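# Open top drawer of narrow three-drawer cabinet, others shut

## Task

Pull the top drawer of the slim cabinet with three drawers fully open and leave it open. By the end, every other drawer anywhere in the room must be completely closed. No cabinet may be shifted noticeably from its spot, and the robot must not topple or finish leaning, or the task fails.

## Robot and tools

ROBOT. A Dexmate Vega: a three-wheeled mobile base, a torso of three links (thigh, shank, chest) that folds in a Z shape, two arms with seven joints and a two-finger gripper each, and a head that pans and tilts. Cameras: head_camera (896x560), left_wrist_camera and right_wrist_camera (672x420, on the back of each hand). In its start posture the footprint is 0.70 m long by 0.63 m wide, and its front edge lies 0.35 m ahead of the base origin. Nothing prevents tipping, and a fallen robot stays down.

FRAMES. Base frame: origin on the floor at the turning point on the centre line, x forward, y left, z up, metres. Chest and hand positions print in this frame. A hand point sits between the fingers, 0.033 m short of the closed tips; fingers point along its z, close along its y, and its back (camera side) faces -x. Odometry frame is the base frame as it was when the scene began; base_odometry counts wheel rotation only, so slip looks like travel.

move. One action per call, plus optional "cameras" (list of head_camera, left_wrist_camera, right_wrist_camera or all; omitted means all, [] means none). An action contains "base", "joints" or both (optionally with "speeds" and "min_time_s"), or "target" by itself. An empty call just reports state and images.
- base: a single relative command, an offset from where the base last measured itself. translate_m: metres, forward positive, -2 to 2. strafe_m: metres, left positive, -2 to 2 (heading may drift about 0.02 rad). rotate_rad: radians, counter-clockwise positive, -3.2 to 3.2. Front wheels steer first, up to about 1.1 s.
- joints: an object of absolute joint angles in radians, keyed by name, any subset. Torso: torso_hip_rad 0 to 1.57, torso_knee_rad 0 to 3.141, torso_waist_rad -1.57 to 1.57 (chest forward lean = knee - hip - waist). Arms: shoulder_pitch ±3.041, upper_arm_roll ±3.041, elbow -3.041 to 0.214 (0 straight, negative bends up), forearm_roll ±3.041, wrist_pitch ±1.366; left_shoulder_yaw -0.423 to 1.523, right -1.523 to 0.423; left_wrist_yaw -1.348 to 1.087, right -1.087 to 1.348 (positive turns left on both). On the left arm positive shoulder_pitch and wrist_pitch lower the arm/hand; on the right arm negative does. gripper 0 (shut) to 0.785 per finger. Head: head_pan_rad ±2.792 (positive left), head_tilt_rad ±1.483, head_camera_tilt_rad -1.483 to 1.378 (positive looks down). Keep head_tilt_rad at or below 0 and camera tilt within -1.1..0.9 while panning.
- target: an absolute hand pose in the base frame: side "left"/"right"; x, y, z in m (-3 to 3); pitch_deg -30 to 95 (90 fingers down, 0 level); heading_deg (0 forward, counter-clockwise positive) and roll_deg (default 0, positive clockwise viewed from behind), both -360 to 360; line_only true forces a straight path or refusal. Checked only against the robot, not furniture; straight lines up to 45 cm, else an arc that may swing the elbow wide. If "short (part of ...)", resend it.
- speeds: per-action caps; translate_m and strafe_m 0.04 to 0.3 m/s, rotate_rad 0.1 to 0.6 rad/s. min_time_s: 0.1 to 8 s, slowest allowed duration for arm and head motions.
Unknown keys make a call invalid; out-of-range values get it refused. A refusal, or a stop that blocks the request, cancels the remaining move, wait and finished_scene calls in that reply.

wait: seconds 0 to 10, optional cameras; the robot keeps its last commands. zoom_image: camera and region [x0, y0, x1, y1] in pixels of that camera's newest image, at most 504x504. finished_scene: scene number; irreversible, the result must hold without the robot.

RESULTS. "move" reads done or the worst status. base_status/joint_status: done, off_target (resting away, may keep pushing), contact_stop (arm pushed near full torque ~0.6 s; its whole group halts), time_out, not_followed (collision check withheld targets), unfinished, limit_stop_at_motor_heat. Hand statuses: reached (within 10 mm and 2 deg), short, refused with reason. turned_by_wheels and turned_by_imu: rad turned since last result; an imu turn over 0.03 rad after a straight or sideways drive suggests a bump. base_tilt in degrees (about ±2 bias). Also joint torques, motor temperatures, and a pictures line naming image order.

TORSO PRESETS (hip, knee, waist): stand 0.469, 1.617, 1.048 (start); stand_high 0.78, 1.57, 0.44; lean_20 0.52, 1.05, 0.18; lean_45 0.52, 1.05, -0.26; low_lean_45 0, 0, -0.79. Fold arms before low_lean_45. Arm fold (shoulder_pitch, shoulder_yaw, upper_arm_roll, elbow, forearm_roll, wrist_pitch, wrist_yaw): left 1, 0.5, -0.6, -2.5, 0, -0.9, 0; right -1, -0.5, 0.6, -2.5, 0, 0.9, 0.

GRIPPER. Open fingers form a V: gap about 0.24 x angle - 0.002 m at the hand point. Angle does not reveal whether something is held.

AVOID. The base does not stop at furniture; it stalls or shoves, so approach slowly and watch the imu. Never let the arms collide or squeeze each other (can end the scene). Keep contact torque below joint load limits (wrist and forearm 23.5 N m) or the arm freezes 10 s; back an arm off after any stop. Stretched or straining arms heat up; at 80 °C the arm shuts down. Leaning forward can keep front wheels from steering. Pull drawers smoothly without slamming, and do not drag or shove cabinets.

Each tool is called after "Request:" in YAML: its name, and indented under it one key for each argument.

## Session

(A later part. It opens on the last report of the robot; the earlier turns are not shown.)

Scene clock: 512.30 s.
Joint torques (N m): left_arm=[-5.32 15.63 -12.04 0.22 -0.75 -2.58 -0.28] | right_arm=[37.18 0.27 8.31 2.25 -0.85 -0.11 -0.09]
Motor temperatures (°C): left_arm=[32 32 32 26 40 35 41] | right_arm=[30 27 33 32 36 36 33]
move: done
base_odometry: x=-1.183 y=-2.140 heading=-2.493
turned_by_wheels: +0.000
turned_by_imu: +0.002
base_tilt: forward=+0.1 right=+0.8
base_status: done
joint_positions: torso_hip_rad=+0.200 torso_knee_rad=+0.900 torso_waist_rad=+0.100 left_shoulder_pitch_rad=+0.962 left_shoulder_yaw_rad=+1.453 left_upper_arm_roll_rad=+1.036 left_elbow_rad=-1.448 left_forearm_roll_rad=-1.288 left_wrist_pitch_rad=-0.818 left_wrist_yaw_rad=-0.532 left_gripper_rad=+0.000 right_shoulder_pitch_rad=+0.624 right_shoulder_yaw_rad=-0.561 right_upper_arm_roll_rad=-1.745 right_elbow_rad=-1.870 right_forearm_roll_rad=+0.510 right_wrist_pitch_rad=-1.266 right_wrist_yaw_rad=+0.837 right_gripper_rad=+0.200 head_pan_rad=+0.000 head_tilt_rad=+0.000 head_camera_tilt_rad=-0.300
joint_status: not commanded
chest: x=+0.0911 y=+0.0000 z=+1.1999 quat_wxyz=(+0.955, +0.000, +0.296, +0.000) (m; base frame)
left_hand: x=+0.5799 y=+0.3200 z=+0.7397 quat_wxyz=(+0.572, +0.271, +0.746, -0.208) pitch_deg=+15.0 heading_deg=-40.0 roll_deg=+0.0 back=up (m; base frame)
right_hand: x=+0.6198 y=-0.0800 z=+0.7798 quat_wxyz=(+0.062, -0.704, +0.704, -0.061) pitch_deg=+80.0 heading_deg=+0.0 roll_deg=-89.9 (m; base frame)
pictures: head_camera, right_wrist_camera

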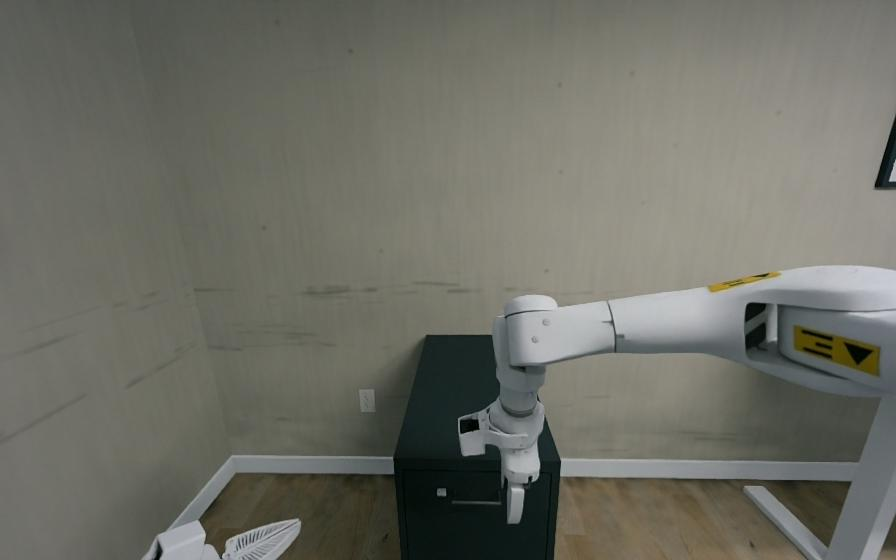

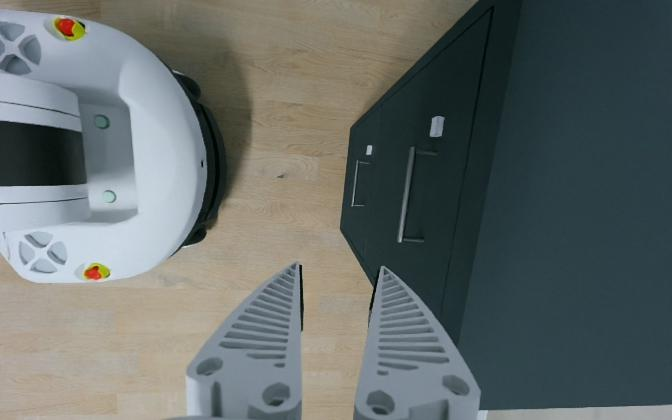

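Request:
move:
  base: {"translate_m": 0.03}
  joints: {"right_gripper_rad": 0.1}
  cameras: []

Request:
move:
  target: {"side": "right", "x": 0.680, "y": -0.068, "z": 0.715, "pitch_deg": 80, "heading_deg": 0, "roll_deg": 90, "line_only": true}
  cameras: ["head_camera", "right_wrist_camera"]

Scene clock: 514.80 s.
Joint torques (N m): left_arm=[-6.4 14.34 -12.42 0.22 -0.64 -2.58 -0.19] | right_arm=[36.99 -0.66 7.91 2.13 -0.86 0.7 -0.18]
Motor temperatures (°C): left_arm=[32 32 32 26 40 35 41] | right_arm=[30 27 33 32 36 36 33]
move: done
base_odometry: x=-1.207 y=-2.158 heading=-2.493
turned_by_wheels: +0.000
turned_by_imu: +0.000
base_tilt: forward=+0.1 right=+0.8
base_status: done
joint_positions: torso_hip_rad=+0.200 torso_knee_rad=+0.900 torso_waist_rad=+0.100 left_shoulder_pitch_rad=+0.962 left_shoulder_yaw_rad=+1.453 left_upper_arm_roll_rad=+1.036 left_elbow_rad=-1.448 left_forearm_roll_rad=-1.288 left_wrist_pitch_rad=-0.818 left_wrist_yaw_rad=-0.532 left_gripper_rad=+0.000 right_shoulder_pitch_rad=+0.624 right_shoulder_yaw_rad=-0.561 right_upper_arm_roll_rad=-1.745 right_elbow_rad=-1.870 right_forearm_roll_rad=+0.510 right_wrist_pitch_rad=-1.266 right_wrist_yaw_rad=+0.837 right_gripper_rad=+0.100 head_pan_rad=+0.000 head_tilt_rad=+0.000 head_camera_tilt_rad=-0.300
joint_status: all done
chest: x=+0.0911 y=+0.0000 z=+1.1999 quat_wxyz=(+0.955, +0.000, +0.296, +0.000) (m; base frame)
left_hand: x=+0.5799 y=+0.3200 z=+0.7397 quat_wxyz=(+0.572, +0.271, +0.746, -0.208) pitch_deg=+15.0 heading_deg=-40.0 roll_deg=+0.0 back=up (m; base frame)
right_hand: x=+0.6198 y=-0.0800 z=+0.7798 quat_wxyz=(+0.062, -0.704, +0.704, -0.061) pitch_deg=+80.0 heading_deg=+0.0 roll_deg=-89.9 (m; base frame)
pictures: none
No camera images: "cameras" was empty.

Scene clock: 517.70 s.
Joint torques (N m): left_arm=[-7.95 15.81 -11.67 0.2 -0.79 -2.08 -0.33] | right_arm=[18.48 -1.06 6.91 4.56 -2.28 0.38 -2.42]
Motor temperatures (°C): left_arm=[32 32 32 26 40 35 41] | right_arm=[30 27 33 31 36 36 33]
move: done
base_odometry: x=-1.207 y=-2.158 heading=-2.493
turned_by_wheels: +0.000
turned_by_imu: +0.000
base_tilt: forward=+0.1 right=+0.7
base_status: not commanded
joint_positions: torso_hip_rad=+0.200 torso_knee_rad=+0.900 torso_waist_rad=+0.100 left_shoulder_pitch_rad=+0.962 left_shoulder_yaw_rad=+1.453 left_upper_arm_roll_rad=+1.036 left_elbow_rad=-1.448 left_forearm_roll_rad=-1.288 left_wrist_pitch_rad=-0.818 left_wrist_yaw_rad=-0.532 left_gripper_rad=+0.000 right_shoulder_pitch_rad=+0.521 right_shoulder_yaw_rad=-0.386 right_upper_arm_roll_rad=-1.803 right_elbow_rad=-1.462 right_forearm_roll_rad=+0.425 right_wrist_pitch_rad=-1.025 right_wrist_yaw_rad=+0.859 right_gripper_rad=+0.100 head_pan_rad=+0.000 head_tilt_rad=+0.000 head_camera_tilt_rad=-0.300
joint_status: not commanded
chest: x=+0.0910 y=+0.0000 z=+1.1999 quat_wxyz=(+0.955, +0.000, +0.296, +0.000) (m; base frame)
left_hand: x=+0.5799 y=+0.3200 z=+0.7398 quat_wxyz=(+0.572, +0.271, +0.746, -0.208) pitch_deg=+15.0 heading_deg=-40.0 roll_deg=+0.0 back=up (m; base frame)
right_hand: x=+0.6793 y=-0.0679 z=+0.7158 quat_wxyz=(+0.062, -0.704, +0.704, -0.061) pitch_deg=+80.0 heading_deg=+0.2 roll_deg=-89.8 (m; base frame)
right_hand_status: reached (straight line, planned for 1.6 s): 1 mm and 0.0 deg off.
pictures: head_camera, right_wrist_camera

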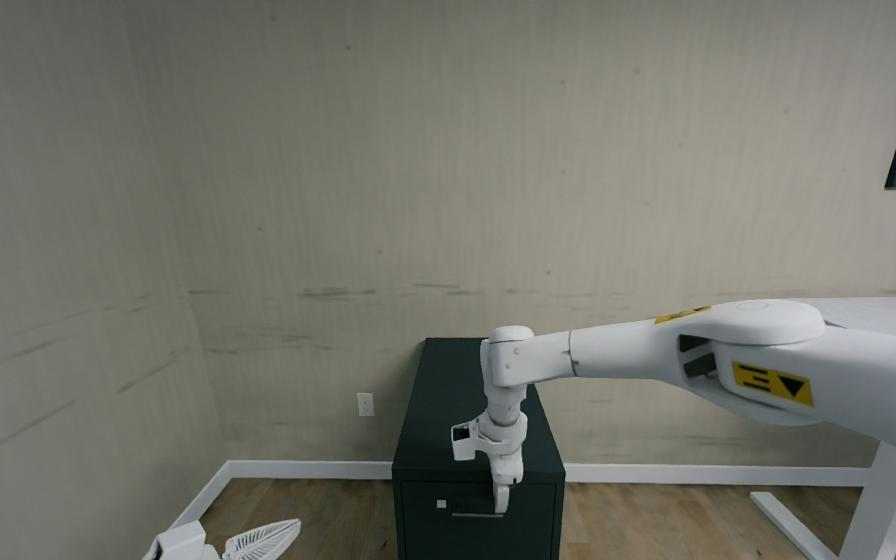

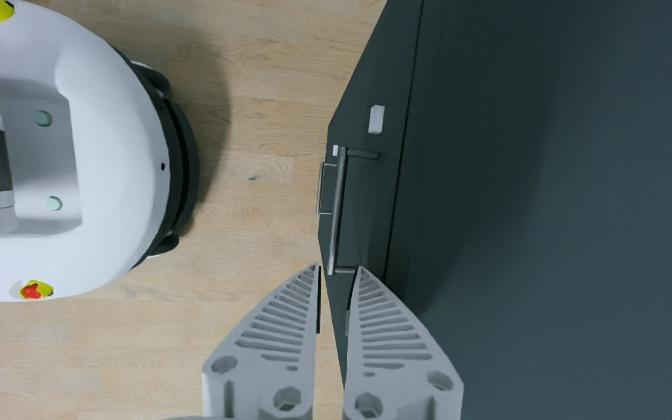

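Request:
move:
  target: {"side": "right", "x": 0.680, "y": -0.045, "z": 0.69, "pitch_deg": 80, "heading_deg": 0, "roll_deg": 90, "line_only": true}
  cameras: ["right_wrist_camera"]

Request:
move:
  target: {"side": "right", "x": 0.6865, "y": -0.045, "z": 0.653, "pitch_deg": 80, "heading_deg": 0, "roll_deg": 90, "line_only": true}
  cameras: ["head_camera", "right_wrist_camera"]

Scene clock: 520.00 s.
Joint torques (N m): left_arm=[-8.54 15.49 -12.19 0.87 -0.75 -2.46 -0.11] | right_arm=[21.57 3.08 16.37 4.45 -3.14 1.91 -5.24]
Motor temperatures (°C): left_arm=[32 32 32 26 40 35 41] | right_arm=[30 27 33 31 36 36 33]
move: done
base_odometry: x=-1.207 y=-2.158 heading=-2.493
turned_by_wheels: +0.000
turned_by_imu: +0.000
base_tilt: forward=+0.0 right=+0.7
base_status: not commanded
joint_positions: torso_hip_rad=+0.200 torso_knee_rad=+0.900 torso_waist_rad=+0.100 left_shoulder_pitch_rad=+0.962 left_shoulder_yaw_rad=+1.453 left_upper_arm_roll_rad=+1.036 left_elbow_rad=-1.448 left_forearm_roll_rad=-1.288 left_wrist_pitch_rad=-0.818 left_wrist_yaw_rad=-0.532 left_gripper_rad=+0.000 right_shoulder_pitch_rad=+0.465 right_shoulder_yaw_rad=-0.299 right_upper_arm_roll_rad=-1.798 right_elbow_rad=-1.357 right_forearm_roll_rad=+0.417 right_wrist_pitch_rad=-1.012 right_wrist_yaw_rad=+0.836 right_gripper_rad=+0.100 head_pan_rad=+0.000 head_tilt_rad=+0.000 head_camera_tilt_rad=-0.300
joint_status: not commanded
chest: x=+0.0908 y=+0.0000 z=+1.1999 quat_wxyz=(+0.955, +0.000, +0.295, +0.000) (m; base frame)
left_hand: x=+0.5798 y=+0.3200 z=+0.7400 quat_wxyz=(+0.572, +0.271, +0.746, -0.208) pitch_deg=+15.0 heading_deg=-40.0 roll_deg=+0.0 back=up (m; base frame)
right_hand: x=+0.6792 y=-0.0460 z=+0.6909 quat_wxyz=(+0.061, -0.704, +0.705, -0.061) pitch_deg=+80.1 heading_deg=-0.1 roll_deg=+89.9 (m; base frame)
right_hand_status: reached (straight line, planned for 0.7 s): 2 mm and 0.1 deg off.
pictures: right_wrist_camera

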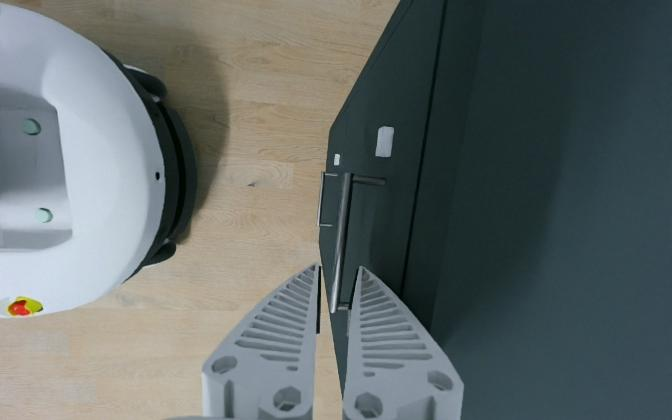

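Scene clock: 522.43 s.
Joint torques (N m): left_arm=[-7.36 15.43 -11.01 -0.64 -0.79 -2.58 -0.1] | right_arm=[25.36 -9.44 2.99 16.3 -10.75 0.52 -19.42]
Motor temperatures (°C): left_arm=[32 32 32 26 40 35 41] | right_arm=[30 27 33 32 37 36 34]
move: done
base_odometry: x=-1.206 y=-2.158 heading=-2.493
turned_by_wheels: +0.000
turned_by_imu: +0.000
base_tilt: forward=+0.0 right=+0.7
base_status: not commanded
joint_positions: torso_hip_rad=+0.201 torso_knee_rad=+0.899 torso_waist_rad=+0.100 left_shoulder_pitch_rad=+0.962 left_shoulder_yaw_rad=+1.453 left_upper_arm_roll_rad=+1.036 left_elbow_rad=-1.448 left_forearm_roll_rad=-1.288 left_wrist_pitch_rad=-0.818 left_wrist_yaw_rad=-0.532 left_gripper_rad=+0.000 right_shoulder_pitch_rad=+0.394 right_shoulder_yaw_rad=-0.243 right_upper_arm_roll_rad=-1.807 right_elbow_rad=-1.221 right_forearm_roll_rad=+0.395 right_wrist_pitch_rad=-0.933 right_wrist_yaw_rad=+0.816 right_gripper_rad=+0.100 head_pan_rad=+0.000 head_tilt_rad=+0.000 head_camera_tilt_rad=-0.300
joint_status: not commanded
chest: x=+0.0899 y=+0.0000 z=+1.2001 quat_wxyz=(+0.956, +0.000, +0.295, +0.000) (m; base frame)
left_hand: x=+0.5795 y=+0.3200 z=+0.7409 quat_wxyz=(+0.573, +0.271, +0.745, -0.208) pitch_deg=+14.9 heading_deg=-40.0 roll_deg=+0.0 back=up (m; base frame)
right_hand: x=+0.6835 y=-0.0435 z=+0.6539 quat_wxyz=(+0.061, -0.705, +0.705, -0.059) pitch_deg=+80.3 heading_deg=+0.9 roll_deg=-89.1 (m; base frame)
right_hand_status: reached (straight line, planned for 0.8 s): 4 mm and 0.3 deg off.
pictures: head_camera, right_wrist_camera

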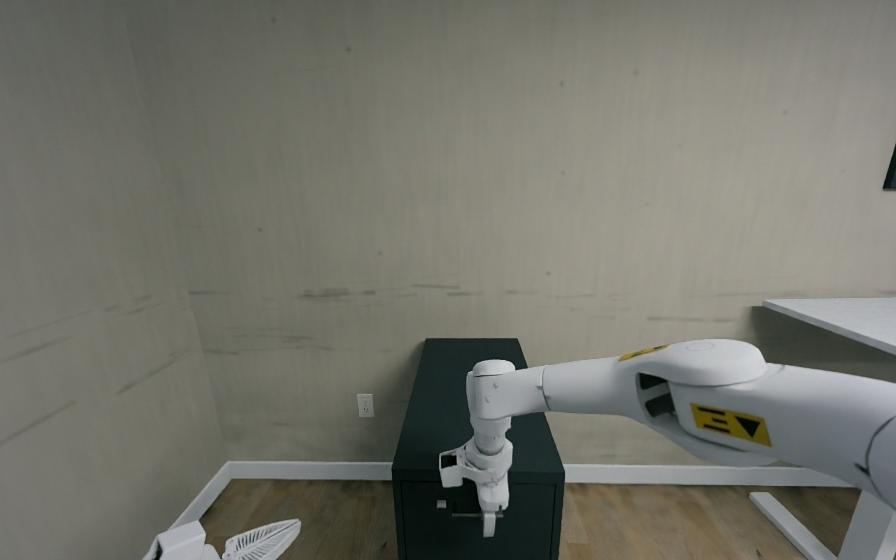

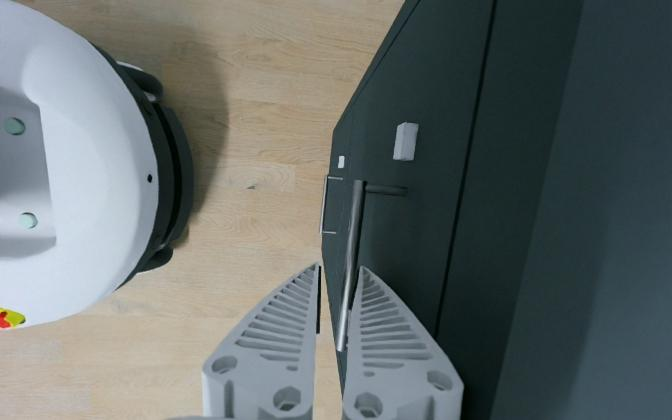

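Request:
move:
  target: {"side": "right", "x": 0.680, "y": -0.045, "z": 0.655, "pitch_deg": 80, "heading_deg": 0, "roll_deg": 90, "line_only": true}
  cameras: []

Request:
move:
  joints: {"right_gripper_rad": 0.0}
  cameras: ["right_wrist_camera"]

Request:
move:
  target: {"side": "left", "x": 0.672, "y": 0.115, "z": 0.661, "pitch_deg": 15, "heading_deg": -40, "roll_deg": 0}
  cameras: ["left_wrist_camera", "right_wrist_camera", "head_camera"]

Scene clock: 524.03 s.
Joint torques (N m): left_arm=[-7.78 15.28 -12.23 0.25 -0.74 -2.55 -0.04] | right_arm=[44.05 -9.18 12.43 3.31 -3.62 -2.3 -5.18]
Motor temperatures (°C): left_arm=[32 32 32 26 40 35 41] | right_arm=[30 27 33 32 37 36 34]
move: done
base_odometry: x=-1.207 y=-2.158 heading=-2.493
turned_by_wheels: +0.000
turned_by_imu: +0.001
base_tilt: forward=+0.1 right=+0.7
base_status: not commanded
joint_positions: torso_hip_rad=+0.200 torso_knee_rad=+0.900 torso_waist_rad=+0.100 left_shoulder_pitch_rad=+0.962 left_shoulder_yaw_rad=+1.453 left_upper_arm_roll_rad=+1.036 left_elbow_rad=-1.448 left_forearm_roll_rad=-1.288 left_wrist_pitch_rad=-0.818 left_wrist_yaw_rad=-0.532 left_gripper_rad=+0.000 right_shoulder_pitch_rad=+0.394 right_shoulder_yaw_rad=-0.259 right_upper_arm_roll_rad=-1.805 right_elbow_rad=-1.260 right_forearm_roll_rad=+0.399 right_wrist_pitch_rad=-0.955 right_wrist_yaw_rad=+0.802 right_gripper_rad=+0.100 head_pan_rad=+0.000 head_tilt_rad=+0.000 head_camera_tilt_rad=-0.300
joint_status: not commanded
chest: x=+0.0908 y=+0.0000 z=+1.1999 quat_wxyz=(+0.955, +0.000, +0.295, +0.000) (m; base frame)
left_hand: x=+0.5798 y=+0.3200 z=+0.7401 quat_wxyz=(+0.572, +0.271, +0.746, -0.208) pitch_deg=+15.0 heading_deg=-40.0 roll_deg=+0.0 back=up (m; base frame)
right_hand: x=+0.6794 y=-0.0444 z=+0.6534 quat_wxyz=(+0.060, -0.705, +0.704, -0.060) pitch_deg=+80.2 heading_deg=+0.3 roll_deg=-89.7 (m; base frame)
right_hand_status: reached (straight line, planned for 0.4 s): 2 mm and 0.2 deg off.
pictures: none
No camera images: "cameras" was empty.

Scene clock: 524.60 s.
Joint torques (N m): left_arm=[-6.04 15.09 -11.33 0.63 -0.82 -2.98 -0.02] | right_arm=[38.36 -1.02 13.74 -1.2 0.13 -1.3 1.72]
Motor temperatures (°C): left_arm=[32 32 32 26 40 35 41] | right_arm=[30 27 33 32 37 36 34]
move: done
base_odometry: x=-1.207 y=-2.158 heading=-2.493
turned_by_wheels: +0.000
turned_by_imu: +0.000
base_tilt: forward=+0.1 right=+0.7
base_status: not commanded
joint_positions: torso_hip_rad=+0.200 torso_knee_rad=+0.900 torso_waist_rad=+0.100 left_shoulder_pitch_rad=+0.962 left_shoulder_yaw_rad=+1.453 left_upper_arm_roll_rad=+1.036 left_elbow_rad=-1.448 left_forearm_roll_rad=-1.288 left_wrist_pitch_rad=-0.818 left_wrist_yaw_rad=-0.532 left_gripper_rad=+0.000 right_shoulder_pitch_rad=+0.395 right_shoulder_yaw_rad=-0.260 right_upper_arm_roll_rad=-1.805 right_elbow_rad=-1.262 right_forearm_roll_rad=+0.399 right_wrist_pitch_rad=-0.957 right_wrist_yaw_rad=+0.800 right_gripper_rad=+0.000 head_pan_rad=+0.000 head_tilt_rad=+0.000 head_camera_tilt_rad=-0.300
joint_status: all done
chest: x=+0.0911 y=+0.0000 z=+1.1999 quat_wxyz=(+0.955, +0.000, +0.296, +0.000) (m; base frame)
left_hand: x=+0.5799 y=+0.3200 z=+0.7398 quat_wxyz=(+0.572, +0.271, +0.746, -0.208) pitch_deg=+15.0 heading_deg=-40.0 roll_deg=+0.0 back=up (m; base frame)
right_hand: x=+0.6803 y=-0.0452 z=+0.6534 quat_wxyz=(+0.061, -0.705, +0.704, -0.061) pitch_deg=+80.1 heading_deg=-0.1 roll_deg=+89.8 (m; base frame)
pictures: right_wrist_camera

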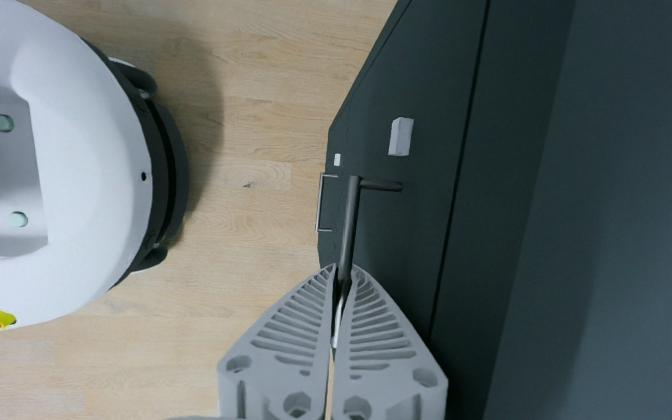

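Scene clock: 528.00 s.
Joint torques (N m): left_arm=[-21.5 4.79 -7.33 -2.82 0.13 -2.18 0.18] | right_arm=[39.17 -2.32 13.3 -1.4 0.39 -0.8 1.62]
Motor temperatures (°C): left_arm=[32 32 32 26 40 35 41] | right_arm=[31 27 33 32 37 36 34]
move: done
base_odometry: x=-1.207 y=-2.158 heading=-2.493
turned_by_wheels: +0.000
turned_by_imu: +0.000
base_tilt: forward=+0.1 right=+0.8
base_status: not commanded
joint_positions: torso_hip_rad=+0.200 torso_knee_rad=+0.900 torso_waist_rad=+0.100 left_shoulder_pitch_rad=+0.716 left_shoulder_yaw_rad=+0.928 left_upper_arm_roll_rad=+1.077 left_elbow_rad=-1.357 left_forearm_roll_rad=-0.861 left_wrist_pitch_rad=-0.481 left_wrist_yaw_rad=-0.177 left_gripper_rad=+0.000 right_shoulder_pitch_rad=+0.395 right_shoulder_yaw_rad=-0.261 right_upper_arm_roll_rad=-1.805 right_elbow_rad=-1.263 right_forearm_roll_rad=+0.399 right_wrist_pitch_rad=-0.957 right_wrist_yaw_rad=+0.799 right_gripper_rad=+0.000 head_pan_rad=+0.000 head_tilt_rad=+0.000 head_camera_tilt_rad=-0.300
joint_status: not commanded
chest: x=+0.0911 y=+0.0000 z=+1.1999 quat_wxyz=(+0.955, +0.000, +0.296, +0.000) (m; base frame)
left_hand: x=+0.6713 y=+0.1166 z=+0.6612 quat_wxyz=(+0.572, +0.271, +0.746, -0.208) pitch_deg=+15.0 heading_deg=-40.0 roll_deg=+0.0 back=up (m; base frame)
left_hand_status: reached (straight line, planned for 2.1 s): 2 mm and 0.0 deg off.
right_hand: x=+0.6802 y=-0.0452 z=+0.6535 quat_wxyz=(+0.061, -0.705, +0.704, -0.061) pitch_deg=+80.1 heading_deg=-0.2 roll_deg=+89.8 (m; base frame)
pictures: head_camera, left_wrist_camera, right_wrist_camera

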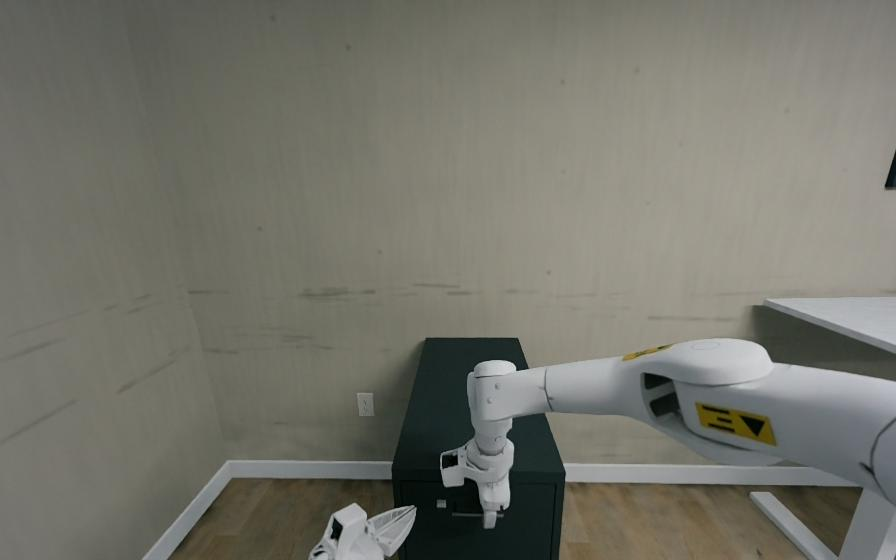

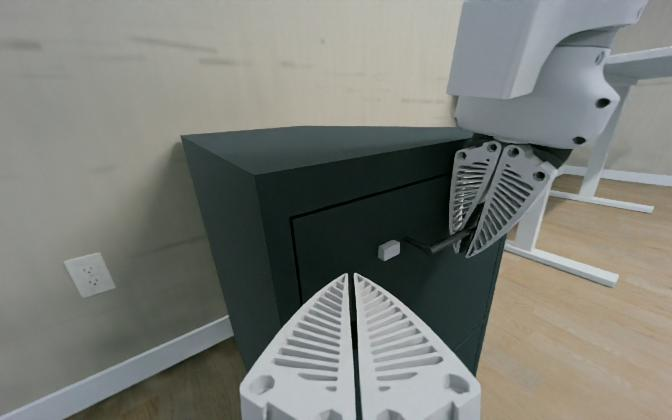

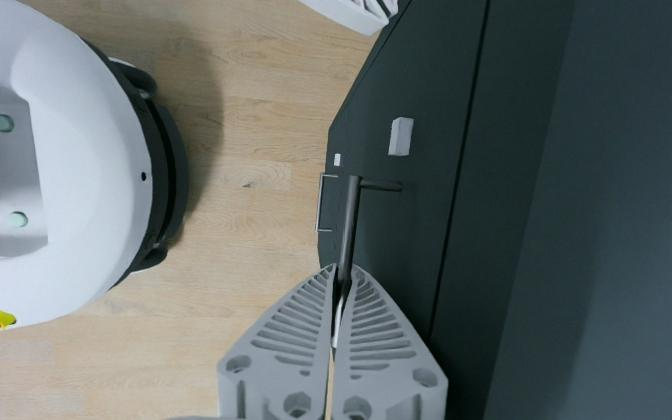

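Request:
move:
  target: {"side": "left", "x": 0.677, "y": 0.085, "z": 0.661, "pitch_deg": 15, "heading_deg": -40, "roll_deg": 0, "line_only": true}
  cameras: ["left_wrist_camera", "right_wrist_camera"]

Scene clock: 529.83 s.
Joint torques (N m): left_arm=[-23.38 2.68 -7.96 -4.24 0.14 -2.4 0.37] | right_arm=[37.92 -2.44 13.63 -1.74 0.33 -1.75 1.58]
Motor temperatures (°C): left_arm=[32 32 32 26 40 35 41] | right_arm=[31 27 33 32 37 36 34]
move: done
base_odometry: x=-1.207 y=-2.158 heading=-2.493
turned_by_wheels: +0.000
turned_by_imu: +0.000
base_tilt: forward=+0.1 right=+0.7
base_status: not commanded
joint_positions: torso_hip_rad=+0.200 torso_knee_rad=+0.900 torso_waist_rad=+0.100 left_shoulder_pitch_rad=+0.696 left_shoulder_yaw_rad=+0.883 left_upper_arm_roll_rad=+1.090 left_elbow_rad=-1.376 left_forearm_roll_rad=-0.826 left_wrist_pitch_rad=-0.437 left_wrist_yaw_rad=-0.123 left_gripper_rad=+0.000 right_shoulder_pitch_rad=+0.395 right_shoulder_yaw_rad=-0.261 right_upper_arm_roll_rad=-1.805 right_elbow_rad=-1.263 right_forearm_roll_rad=+0.399 right_wrist_pitch_rad=-0.957 right_wrist_yaw_rad=+0.799 right_gripper_rad=+0.000 head_pan_rad=+0.000 head_tilt_rad=+0.000 head_camera_tilt_rad=-0.300
joint_status: not commanded
chest: x=+0.0911 y=+0.0000 z=+1.1999 quat_wxyz=(+0.955, +0.000, +0.296, +0.000) (m; base frame)
left_hand: x=+0.6766 y=+0.0871 z=+0.6607 quat_wxyz=(+0.572, +0.271, +0.746, -0.208) pitch_deg=+15.0 heading_deg=-40.0 roll_deg=+0.0 back=up (m; base frame)
left_hand_status: reached (straight line, planned for 0.5 s): 2 mm and 0.0 deg off.
right_hand: x=+0.6802 y=-0.0452 z=+0.6535 quat_wxyz=(+0.061, -0.705, +0.704, -0.061) pitch_deg=+80.1 heading_deg=-0.1 roll_deg=+89.8 (m; base frame)
pictures: left_wrist_camera, right_wrist_camera

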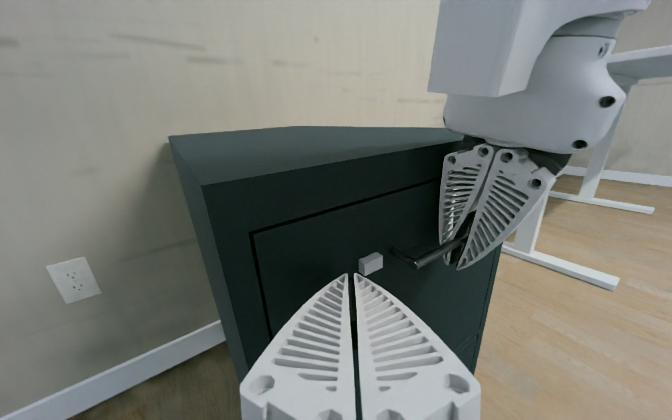

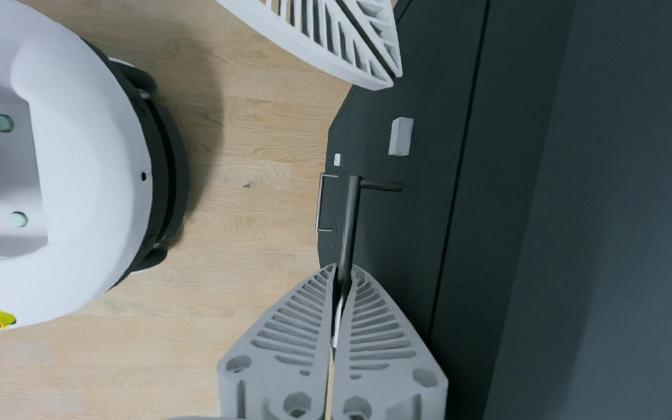

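Request:
move:
  target: {"side": "left", "x": 0.684, "y": 0.066, "z": 0.661, "pitch_deg": 15, "heading_deg": -40, "roll_deg": 0, "line_only": true}
  cameras: ["left_wrist_camera", "right_wrist_camera"]

Scene clock: 530.33 s.
Joint torques (N m): left_arm=[-21.64 3.05 -7.66 -4.2 0.1 -2.52 0.29] | right_arm=[38.63 -2.39 13.23 -1.73 0.25 -1.1 1.51]
Motor temperatures (°C): left_arm=[32 32 32 26 40 35 41] | right_arm=[31 27 33 32 37 36 34]
move: refused
base_odometry: x=-1.207 y=-2.158 heading=-2.493
turned_by_wheels: +0.000
turned_by_imu: +0.000
base_tilt: forward=+0.1 right=+0.8
base_status: not commanded
joint_positions: torso_hip_rad=+0.200 torso_knee_rad=+0.900 torso_waist_rad=+0.100 left_shoulder_pitch_rad=+0.695 left_shoulder_yaw_rad=+0.881 left_upper_arm_roll_rad=+1.091 left_elbow_rad=-1.377 left_forearm_roll_rad=-0.824 left_wrist_pitch_rad=-0.435 left_wrist_yaw_rad=-0.120 left_gripper_rad=+0.000 right_shoulder_pitch_rad=+0.395 right_shoulder_yaw_rad=-0.261 right_upper_arm_roll_rad=-1.805 right_elbow_rad=-1.263 right_forearm_roll_rad=+0.399 right_wrist_pitch_rad=-0.957 right_wrist_yaw_rad=+0.799 right_gripper_rad=+0.000 head_pan_rad=+0.000 head_tilt_rad=+0.000 head_camera_tilt_rad=-0.300
joint_status: not commanded
chest: x=+0.0911 y=+0.0000 z=+1.1999 quat_wxyz=(+0.955, +0.000, +0.296, +0.000) (m; base frame)
left_hand: x=+0.6768 y=+0.0857 z=+0.6608 quat_wxyz=(+0.572, +0.271, +0.746, -0.208) pitch_deg=+15.0 heading_deg=-40.0 roll_deg=+0.0 back=up (m; base frame)
left_hand_status: refused: the best posture that gets there brings the left finger within 1.4 cm of the right finger (limit 2.6). Nothing moved.
right_hand: x=+0.6802 y=-0.0452 z=+0.6535 quat_wxyz=(+0.061, -0.705, +0.704, -0.061) pitch_deg=+80.1 heading_deg=-0.1 roll_deg=+89.8 (m; base frame)
pictures: left_wrist_camera, right_wrist_camera

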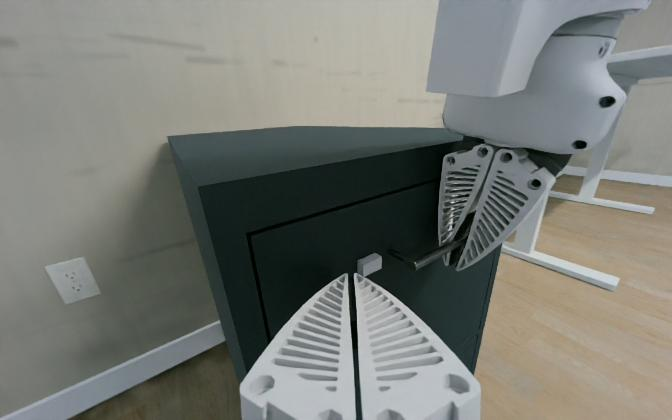

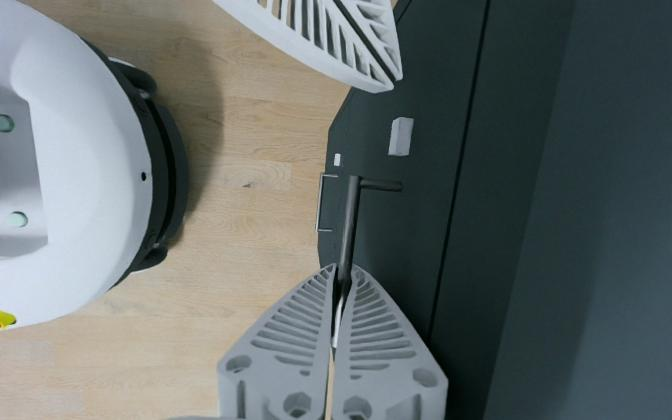

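Request:
move:
  target: {"side": "left", "x": 0.684, "y": 0.084, "z": 0.661, "pitch_deg": 15, "heading_deg": -40, "roll_deg": 0, "line_only": true}
  cameras: ["right_wrist_camera"]

Scene clock: 531.67 s.
Joint torques (N m): left_arm=[-21.32 2.95 -13.3 -3.03 -0.45 -1.59 -0.27] | right_arm=[38.78 -3.09 13.23 -0.79 0.37 -1.29 1.53]
Motor temperatures (°C): left_arm=[32 32 32 26 40 35 41] | right_arm=[31 27 33 32 37 36 34]
move: done
base_odometry: x=-1.207 y=-2.158 heading=-2.493
turned_by_wheels: +0.000
turned_by_imu: +0.000
base_tilt: forward=+0.1 right=+0.7
base_status: not commanded
joint_positions: torso_hip_rad=+0.200 torso_knee_rad=+0.900 torso_waist_rad=+0.100 left_shoulder_pitch_rad=+0.683 left_shoulder_yaw_rad=+0.866 left_upper_arm_roll_rad=+1.090 left_elbow_rad=-1.358 left_forearm_roll_rad=-0.826 left_wrist_pitch_rad=-0.429 left_wrist_yaw_rad=-0.129 left_gripper_rad=+0.000 right_shoulder_pitch_rad=+0.395 right_shoulder_yaw_rad=-0.261 right_upper_arm_roll_rad=-1.805 right_elbow_rad=-1.263 right_forearm_roll_rad=+0.399 right_wrist_pitch_rad=-0.957 right_wrist_yaw_rad=+0.799 right_gripper_rad=+0.000 head_pan_rad=+0.000 head_tilt_rad=+0.000 head_camera_tilt_rad=-0.300
joint_status: not commanded
chest: x=+0.0911 y=+0.0000 z=+1.1999 quat_wxyz=(+0.955, +0.000, +0.296, +0.000) (m; base frame)
left_hand: x=+0.6826 y=+0.0843 z=+0.6606 quat_wxyz=(+0.572, +0.271, +0.746, -0.208) pitch_deg=+15.0 heading_deg=-40.0 roll_deg=+0.0 back=up (m; base frame)
left_hand_status: reached (straight line, planned for 0.3 s): 2 mm and 0.0 deg off.
right_hand: x=+0.6802 y=-0.0452 z=+0.6535 quat_wxyz=(+0.061, -0.705, +0.704, -0.061) pitch_deg=+80.1 heading_deg=-0.1 roll_deg=+89.8 (m; base frame)
pictures: right_wrist_camera

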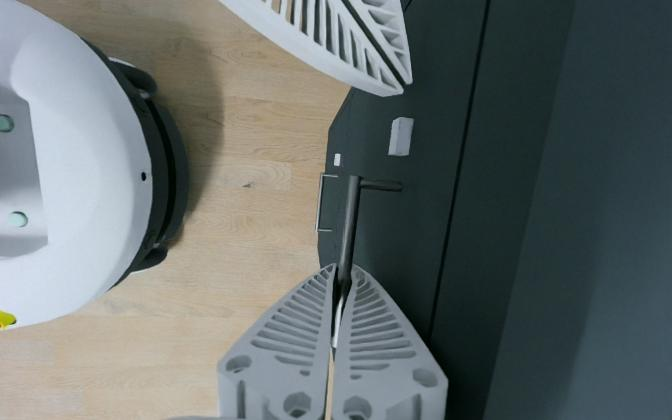

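Request:
move:
  joints: {"left_shoulder_pitch_rad": 0.680, "left_shoulder_yaw_rad": 0.843, "left_upper_arm_roll_rad": 1.106, "left_elbow_rad": -1.389, "left_forearm_roll_rad": -0.802, "left_wrist_pitch_rad": -0.402, "left_wrist_yaw_rad": -0.083}
  cameras: ["right_wrist_camera"]

Request:
move:
  joints: {"left_shoulder_pitch_rad": 0.678, "left_shoulder_yaw_rad": 0.827, "left_upper_arm_roll_rad": 1.117, "left_elbow_rad": -1.411, "left_forearm_roll_rad": -0.785, "left_wrist_pitch_rad": -0.382, "left_wrist_yaw_rad": -0.051}
  cameras: ["right_wrist_camera", "left_wrist_camera"]

Scene clock: 533.27 s.
Joint torques (N m): left_arm=[-23.86 -0.65 -6.02 -6.63 0.8 -3.6 -0.83] | right_arm=[38.88 -0.53 13.52 -1.8 0.45 -0.71 1.58]
Motor temperatures (°C): left_arm=[32 32 32 26 40 35 41] | right_arm=[31 27 33 32 37 36 34]
move: done
base_odometry: x=-1.207 y=-2.158 heading=-2.493
turned_by_wheels: +0.000
turned_by_imu: +0.000
base_tilt: forward=+0.1 right=+0.8
base_status: not commanded
joint_positions: torso_hip_rad=+0.200 torso_knee_rad=+0.900 torso_waist_rad=+0.100 left_shoulder_pitch_rad=+0.680 left_shoulder_yaw_rad=+0.845 left_upper_arm_roll_rad=+1.105 left_elbow_rad=-1.386 left_forearm_roll_rad=-0.804 left_wrist_pitch_rad=-0.404 left_wrist_yaw_rad=-0.086 left_gripper_rad=+0.000 right_shoulder_pitch_rad=+0.395 right_shoulder_yaw_rad=-0.261 right_upper_arm_roll_rad=-1.805 right_elbow_rad=-1.263 right_forearm_roll_rad=+0.399 right_wrist_pitch_rad=-0.957 right_wrist_yaw_rad=+0.799 right_gripper_rad=+0.000 head_pan_rad=+0.000 head_tilt_rad=+0.000 head_camera_tilt_rad=-0.300
joint_status: all done
chest: x=+0.0911 y=+0.0000 z=+1.1999 quat_wxyz=(+0.955, +0.000, +0.296, +0.000) (m; base frame)
left_hand: x=+0.6782 y=+0.0628 z=+0.6588 quat_wxyz=(+0.570, +0.272, +0.746, -0.210) pitch_deg=+15.2 heading_deg=-40.3 roll_deg=-0.3 back=up (m; base frame)
right_hand: x=+0.6802 y=-0.0452 z=+0.6535 quat_wxyz=(+0.061, -0.705, +0.704, -0.061) pitch_deg=+80.1 heading_deg=-0.2 roll_deg=+89.8 (m; base frame)
pictures: right_wrist_camera

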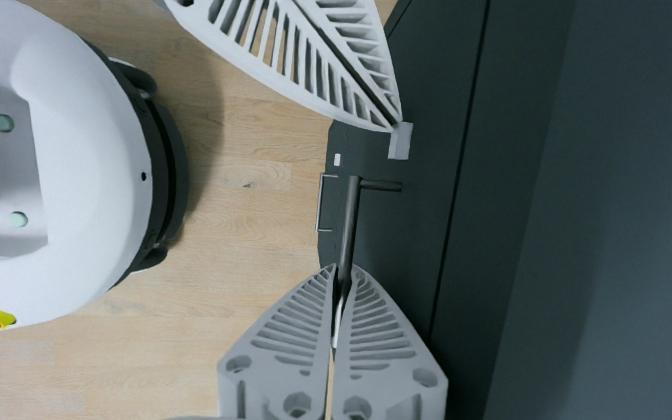

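Scene clock: 534.37 s.
Joint torques (N m): left_arm=[-24.69 -10.6 -2.61 -11.68 2.67 -3.55 -2.59] | right_arm=[38.55 -2.95 13.33 -1.3 0.34 0.18 1.71]
Motor temperatures (°C): left_arm=[32 32 32 26 40 35 41] | right_arm=[31 27 33 32 37 36 34]
move: done
base_odometry: x=-1.207 y=-2.158 heading=-2.493
turned_by_wheels: +0.000
turned_by_imu: +0.001
base_tilt: forward=+0.1 right=+0.7
base_status: not commanded
joint_positions: torso_hip_rad=+0.200 torso_knee_rad=+0.900 torso_waist_rad=+0.100 left_shoulder_pitch_rad=+0.679 left_shoulder_yaw_rad=+0.829 left_upper_arm_roll_rad=+1.115 left_elbow_rad=-1.408 left_forearm_roll_rad=-0.787 left_wrist_pitch_rad=-0.384 left_wrist_yaw_rad=-0.053 left_gripper_rad=+0.000 right_shoulder_pitch_rad=+0.395 right_shoulder_yaw_rad=-0.261 right_upper_arm_roll_rad=-1.805 right_elbow_rad=-1.263 right_forearm_roll_rad=+0.399 right_wrist_pitch_rad=-0.957 right_wrist_yaw_rad=+0.799 right_gripper_rad=+0.000 head_pan_rad=+0.000 head_tilt_rad=+0.000 head_camera_tilt_rad=-0.300
joint_status: all done
chest: x=+0.0911 y=+0.0000 z=+1.1999 quat_wxyz=(+0.955, +0.000, +0.296, +0.000) (m; base frame)
left_hand: x=+0.6747 y=+0.0472 z=+0.6579 quat_wxyz=(+0.569, +0.272, +0.747, -0.211) pitch_deg=+15.3 heading_deg=-40.4 roll_deg=-0.4 back=up (m; base frame)
right_hand: x=+0.6802 y=-0.0452 z=+0.6535 quat_wxyz=(+0.061, -0.705, +0.704, -0.061) pitch_deg=+80.1 heading_deg=-0.2 roll_deg=+89.8 (m; base frame)
pictures: left_wrist_camera, right_wrist_camera

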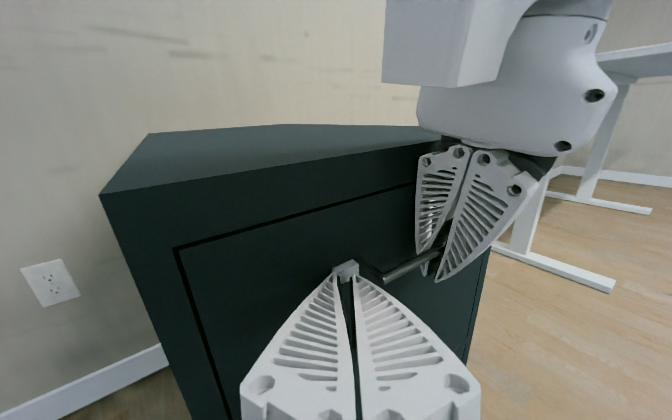

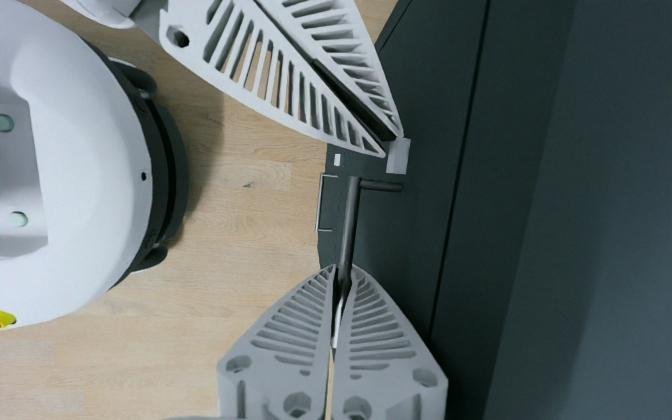

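Request:
move:
  joints: {"left_shoulder_pitch_rad": 0.674, "left_shoulder_yaw_rad": 0.815, "left_upper_arm_roll_rad": 1.122, "left_elbow_rad": -1.414, "left_forearm_roll_rad": -0.776, "left_wrist_pitch_rad": -0.370, "left_wrist_yaw_rad": -0.037}
  cameras: ["right_wrist_camera"]

Request:
move:
  base: {"translate_m": -0.06}
  speeds: {"translate_m": 0.06}
  cameras: ["left_wrist_camera", "right_wrist_camera", "head_camera"]

Scene clock: 535.73 s.
Joint torques (N m): left_arm=[-27.12 -15.99 -2.06 -13.72 3.5 -3.73 -3.58] | right_arm=[38.69 -1.75 13.38 -0.65 0.4 -0.25 1.72]
Motor temperatures (°C): left_arm=[32 32 32 26 40 35 41] | right_arm=[31 27 33 31 37 36 34]
move: done
base_odometry: x=-1.207 y=-2.158 heading=-2.492
turned_by_wheels: +0.000
turned_by_imu: +0.000
base_tilt: forward=+0.1 right=+0.7
base_status: not commanded
joint_positions: torso_hip_rad=+0.200 torso_knee_rad=+0.900 torso_waist_rad=+0.100 left_shoulder_pitch_rad=+0.675 left_shoulder_yaw_rad=+0.818 left_upper_arm_roll_rad=+1.121 left_elbow_rad=-1.412 left_forearm_roll_rad=-0.778 left_wrist_pitch_rad=-0.371 left_wrist_yaw_rad=-0.038 left_gripper_rad=+0.000 right_shoulder_pitch_rad=+0.395 right_shoulder_yaw_rad=-0.261 right_upper_arm_roll_rad=-1.805 right_elbow_rad=-1.263 right_forearm_roll_rad=+0.399 right_wrist_pitch_rad=-0.958 right_wrist_yaw_rad=+0.799 right_gripper_rad=+0.000 head_pan_rad=+0.000 head_tilt_rad=+0.000 head_camera_tilt_rad=-0.300
joint_status: all done
chest: x=+0.0911 y=+0.0000 z=+1.1999 quat_wxyz=(+0.955, +0.000, +0.296, +0.000) (m; base frame)
left_hand: x=+0.6744 y=+0.0398 z=+0.6565 quat_wxyz=(+0.568, +0.273, +0.748, -0.210) pitch_deg=+15.5 heading_deg=-40.4 roll_deg=-0.3 back=up (m; base frame)
right_hand: x=+0.6803 y=-0.0453 z=+0.6535 quat_wxyz=(+0.061, -0.705, +0.704, -0.061) pitch_deg=+80.1 heading_deg=-0.2 roll_deg=+89.8 (m; base frame)
pictures: right_wrist_camera

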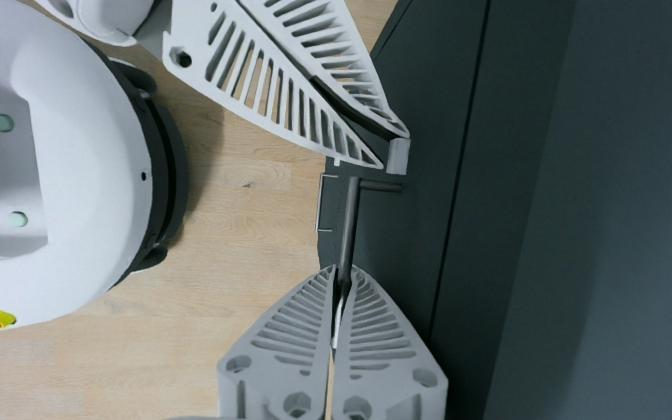

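Scene clock: 537.37 s.
Joint torques (N m): left_arm=[-22.38 -8.66 -8.51 -9.41 1.25 -3.34 -1.39] | right_arm=[33.55 -0.2 11.4 -1.15 0.8 -0.8 2.88]
Motor temperatures (°C): left_arm=[32 32 32 26 40 35 41] | right_arm=[31 27 33 31 37 36 34]
move: done
base_odometry: x=-1.159 y=-2.121 heading=-2.491
turned_by_wheels: +0.001
turned_by_imu: +0.002
base_tilt: forward=+0.1 right=+0.7
base_status: done
joint_positions: torso_hip_rad=+0.200 torso_knee_rad=+0.900 torso_waist_rad=+0.100 left_shoulder_pitch_rad=+0.674 left_shoulder_yaw_rad=+0.816 left_upper_arm_roll_rad=+1.122 left_elbow_rad=-1.413 left_forearm_roll_rad=-0.776 left_wrist_pitch_rad=-0.370 left_wrist_yaw_rad=-0.037 left_gripper_rad=+0.000 right_shoulder_pitch_rad=+0.395 right_shoulder_yaw_rad=-0.261 right_upper_arm_roll_rad=-1.805 right_elbow_rad=-1.263 right_forearm_roll_rad=+0.398 right_wrist_pitch_rad=-0.957 right_wrist_yaw_rad=+0.799 right_gripper_rad=+0.000 head_pan_rad=+0.000 head_tilt_rad=+0.000 head_camera_tilt_rad=-0.300
joint_status: not commanded
chest: x=+0.0910 y=+0.0000 z=+1.1999 quat_wxyz=(+0.955, +0.000, +0.296, +0.000) (m; base frame)
left_hand: x=+0.6738 y=+0.0378 z=+0.6564 quat_wxyz=(+0.567, +0.273, +0.748, -0.211) pitch_deg=+15.5 heading_deg=-40.5 roll_deg=-0.3 back=up (m; base frame)
right_hand: x=+0.6805 y=-0.0452 z=+0.6537 quat_wxyz=(+0.061, -0.705, +0.704, -0.061) pitch_deg=+80.0 heading_deg=-0.1 roll_deg=+89.8 (m; base frame)
pictures: head_camera, left_wrist_camera, right_wrist_camera

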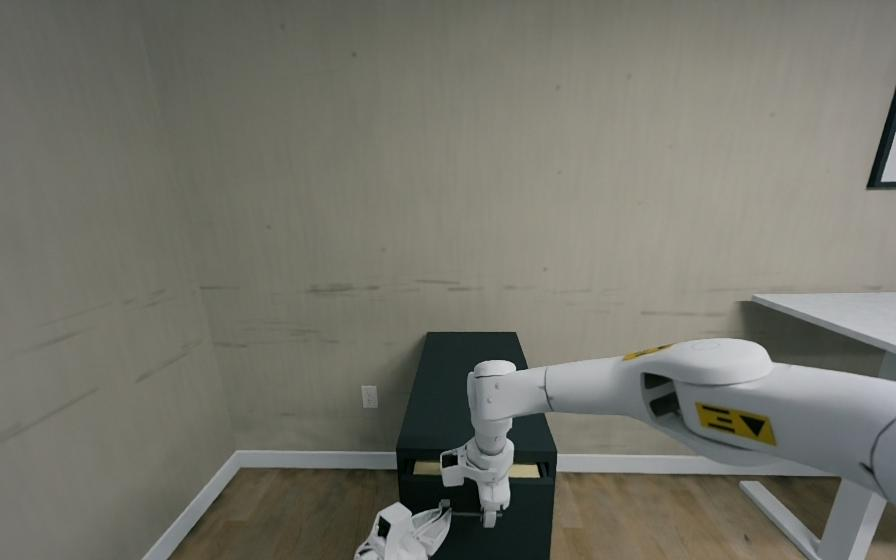

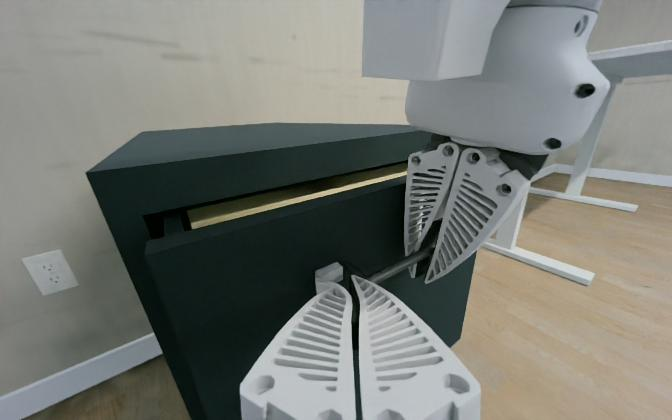

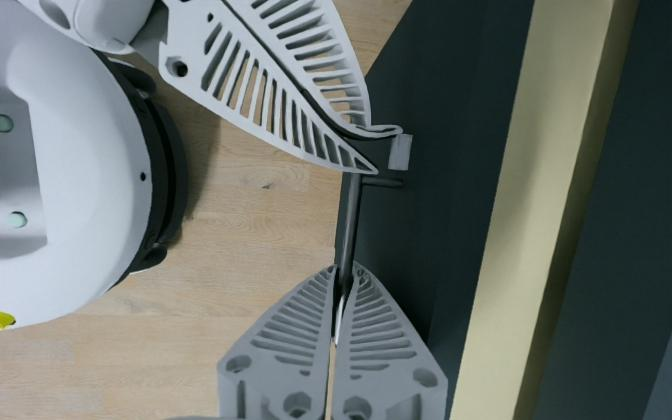

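Request:
move:
  joints: {"left_shoulder_pitch_rad": 0.72, "left_shoulder_yaw_rad": 0.93, "left_upper_arm_roll_rad": 1.077, "left_elbow_rad": -1.36, "left_forearm_roll_rad": -0.861, "left_wrist_pitch_rad": -0.481, "left_wrist_yaw_rad": -0.177}
  cameras: []

Request:
move:
  base: {"translate_m": -0.34}
  speeds: {"translate_m": 0.12}
  cameras: ["left_wrist_camera", "right_wrist_camera", "head_camera"]

Scene clock: 539.53 s.
Joint torques (N m): left_arm=[-11.52 8.88 -12.92 -2.59 -0.66 -2.94 -0.52] | right_arm=[34.5 -0.32 10.51 -0.26 0.63 -1.31 2.75]
Motor temperatures (°C): left_arm=[32 32 32 26 40 35 41] | right_arm=[31 27 33 31 37 36 34]
move: done
base_odometry: x=-1.159 y=-2.122 heading=-2.491
turned_by_wheels: +0.000
turned_by_imu: -0.001
base_tilt: forward=+0.0 right=+0.7
base_status: not commanded
joint_positions: torso_hip_rad=+0.200 torso_knee_rad=+0.900 torso_waist_rad=+0.100 left_shoulder_pitch_rad=+0.719 left_shoulder_yaw_rad=+0.927 left_upper_arm_roll_rad=+1.079 left_elbow_rad=-1.361 left_forearm_roll_rad=-0.859 left_wrist_pitch_rad=-0.478 left_wrist_yaw_rad=-0.173 left_gripper_rad=+0.000 right_shoulder_pitch_rad=+0.395 right_shoulder_yaw_rad=-0.261 right_upper_arm_roll_rad=-1.805 right_elbow_rad=-1.263 right_forearm_roll_rad=+0.398 right_wrist_pitch_rad=-0.957 right_wrist_yaw_rad=+0.799 right_gripper_rad=+0.000 head_pan_rad=+0.000 head_tilt_rad=+0.000 head_camera_tilt_rad=-0.300
joint_status: all done
chest: x=+0.0910 y=+0.0000 z=+1.1999 quat_wxyz=(+0.955, +0.000, +0.296, +0.000) (m; base frame)
left_hand: x=+0.6687 y=+0.1136 z=+0.6593 quat_wxyz=(+0.570, +0.271, +0.746, -0.210) pitch_deg=+15.2 heading_deg=-40.2 roll_deg=-0.2 back=up (m; base frame)
right_hand: x=+0.6805 y=-0.0452 z=+0.6537 quat_wxyz=(+0.061, -0.705, +0.704, -0.061) pitch_deg=+80.1 heading_deg=-0.1 roll_deg=+89.9 (m; base frame)
pictures: none
No camera images: "cameras" was empty.

Scene clock: 543.27 s.
Joint torques (N m): left_arm=[-11.63 9.14 -13.45 -2.32 -0.75 -2.45 -0.09] | right_arm=[26.96 -4.44 7.65 4.44 -2.64 -2.96 -2.39]
Motor temperatures (°C): left_arm=[32 32 32 26 40 35 41] | right_arm=[31 27 33 31 37 36 34]
move: done
base_odometry: x=-0.889 y=-1.915 heading=-2.492
turned_by_wheels: +0.000
turned_by_imu: -0.002
base_tilt: forward=+0.1 right=+0.7
base_status: done
joint_positions: torso_hip_rad=+0.200 torso_knee_rad=+0.900 torso_waist_rad=+0.100 left_shoulder_pitch_rad=+0.720 left_shoulder_yaw_rad=+0.930 left_upper_arm_roll_rad=+1.077 left_elbow_rad=-1.360 left_forearm_roll_rad=-0.861 left_wrist_pitch_rad=-0.481 left_wrist_yaw_rad=-0.177 left_gripper_rad=+0.000 right_shoulder_pitch_rad=+0.395 right_shoulder_yaw_rad=-0.260 right_upper_arm_roll_rad=-1.804 right_elbow_rad=-1.264 right_forearm_roll_rad=+0.400 right_wrist_pitch_rad=-0.957 right_wrist_yaw_rad=+0.800 right_gripper_rad=+0.000 head_pan_rad=+0.000 head_tilt_rad=+0.000 head_camera_tilt_rad=-0.300
joint_status: not commanded
chest: x=+0.0908 y=+0.0000 z=+1.1999 quat_wxyz=(+0.955, +0.000, +0.295, +0.000) (m; base frame)
left_hand: x=+0.6684 y=+0.1158 z=+0.6598 quat_wxyz=(+0.571, +0.271, +0.746, -0.210) pitch_deg=+15.1 heading_deg=-40.1 roll_deg=-0.2 back=up (m; base frame)
right_hand: x=+0.6797 y=-0.0444 z=+0.6540 quat_wxyz=(+0.061, -0.705, +0.704, -0.060) pitch_deg=+80.1 heading_deg=+0.3 roll_deg=-89.7 (m; base frame)
pictures: head_camera, left_wrist_camera, right_wrist_camera

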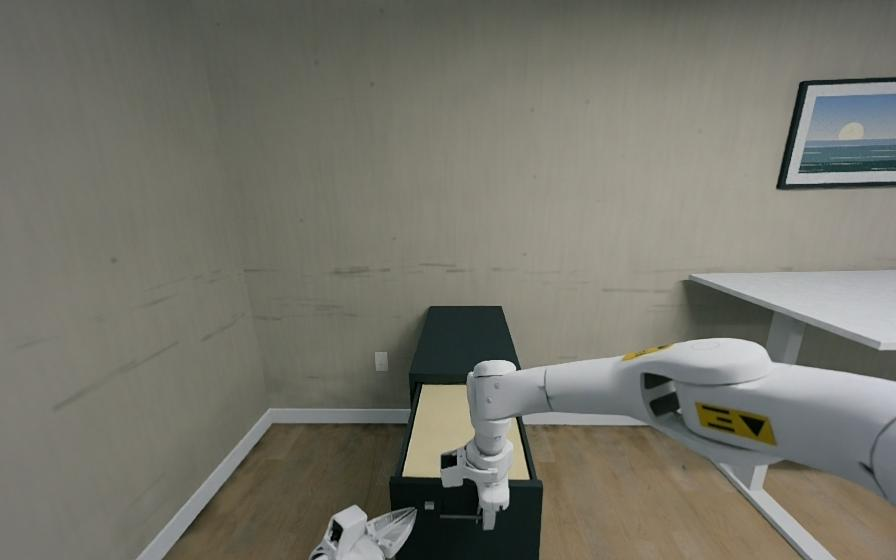

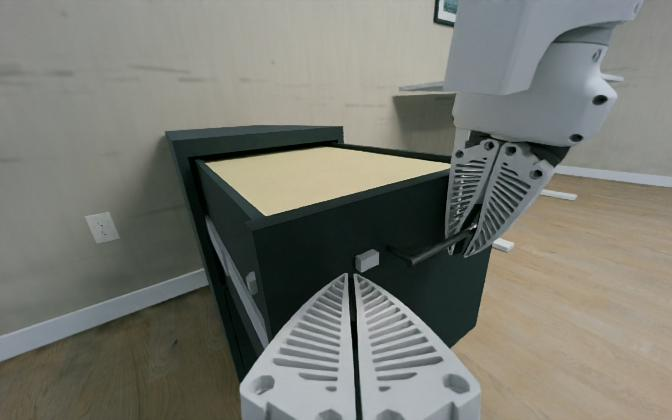

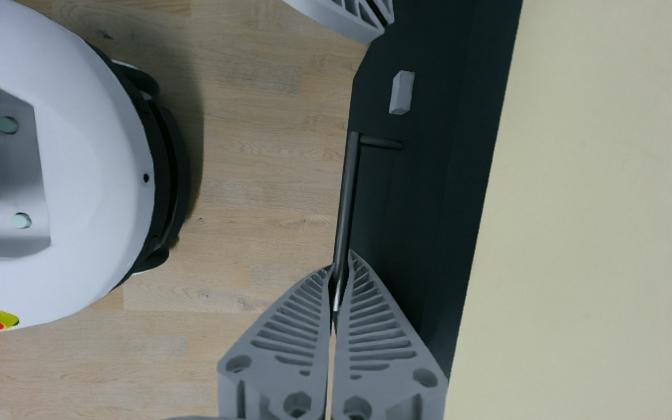

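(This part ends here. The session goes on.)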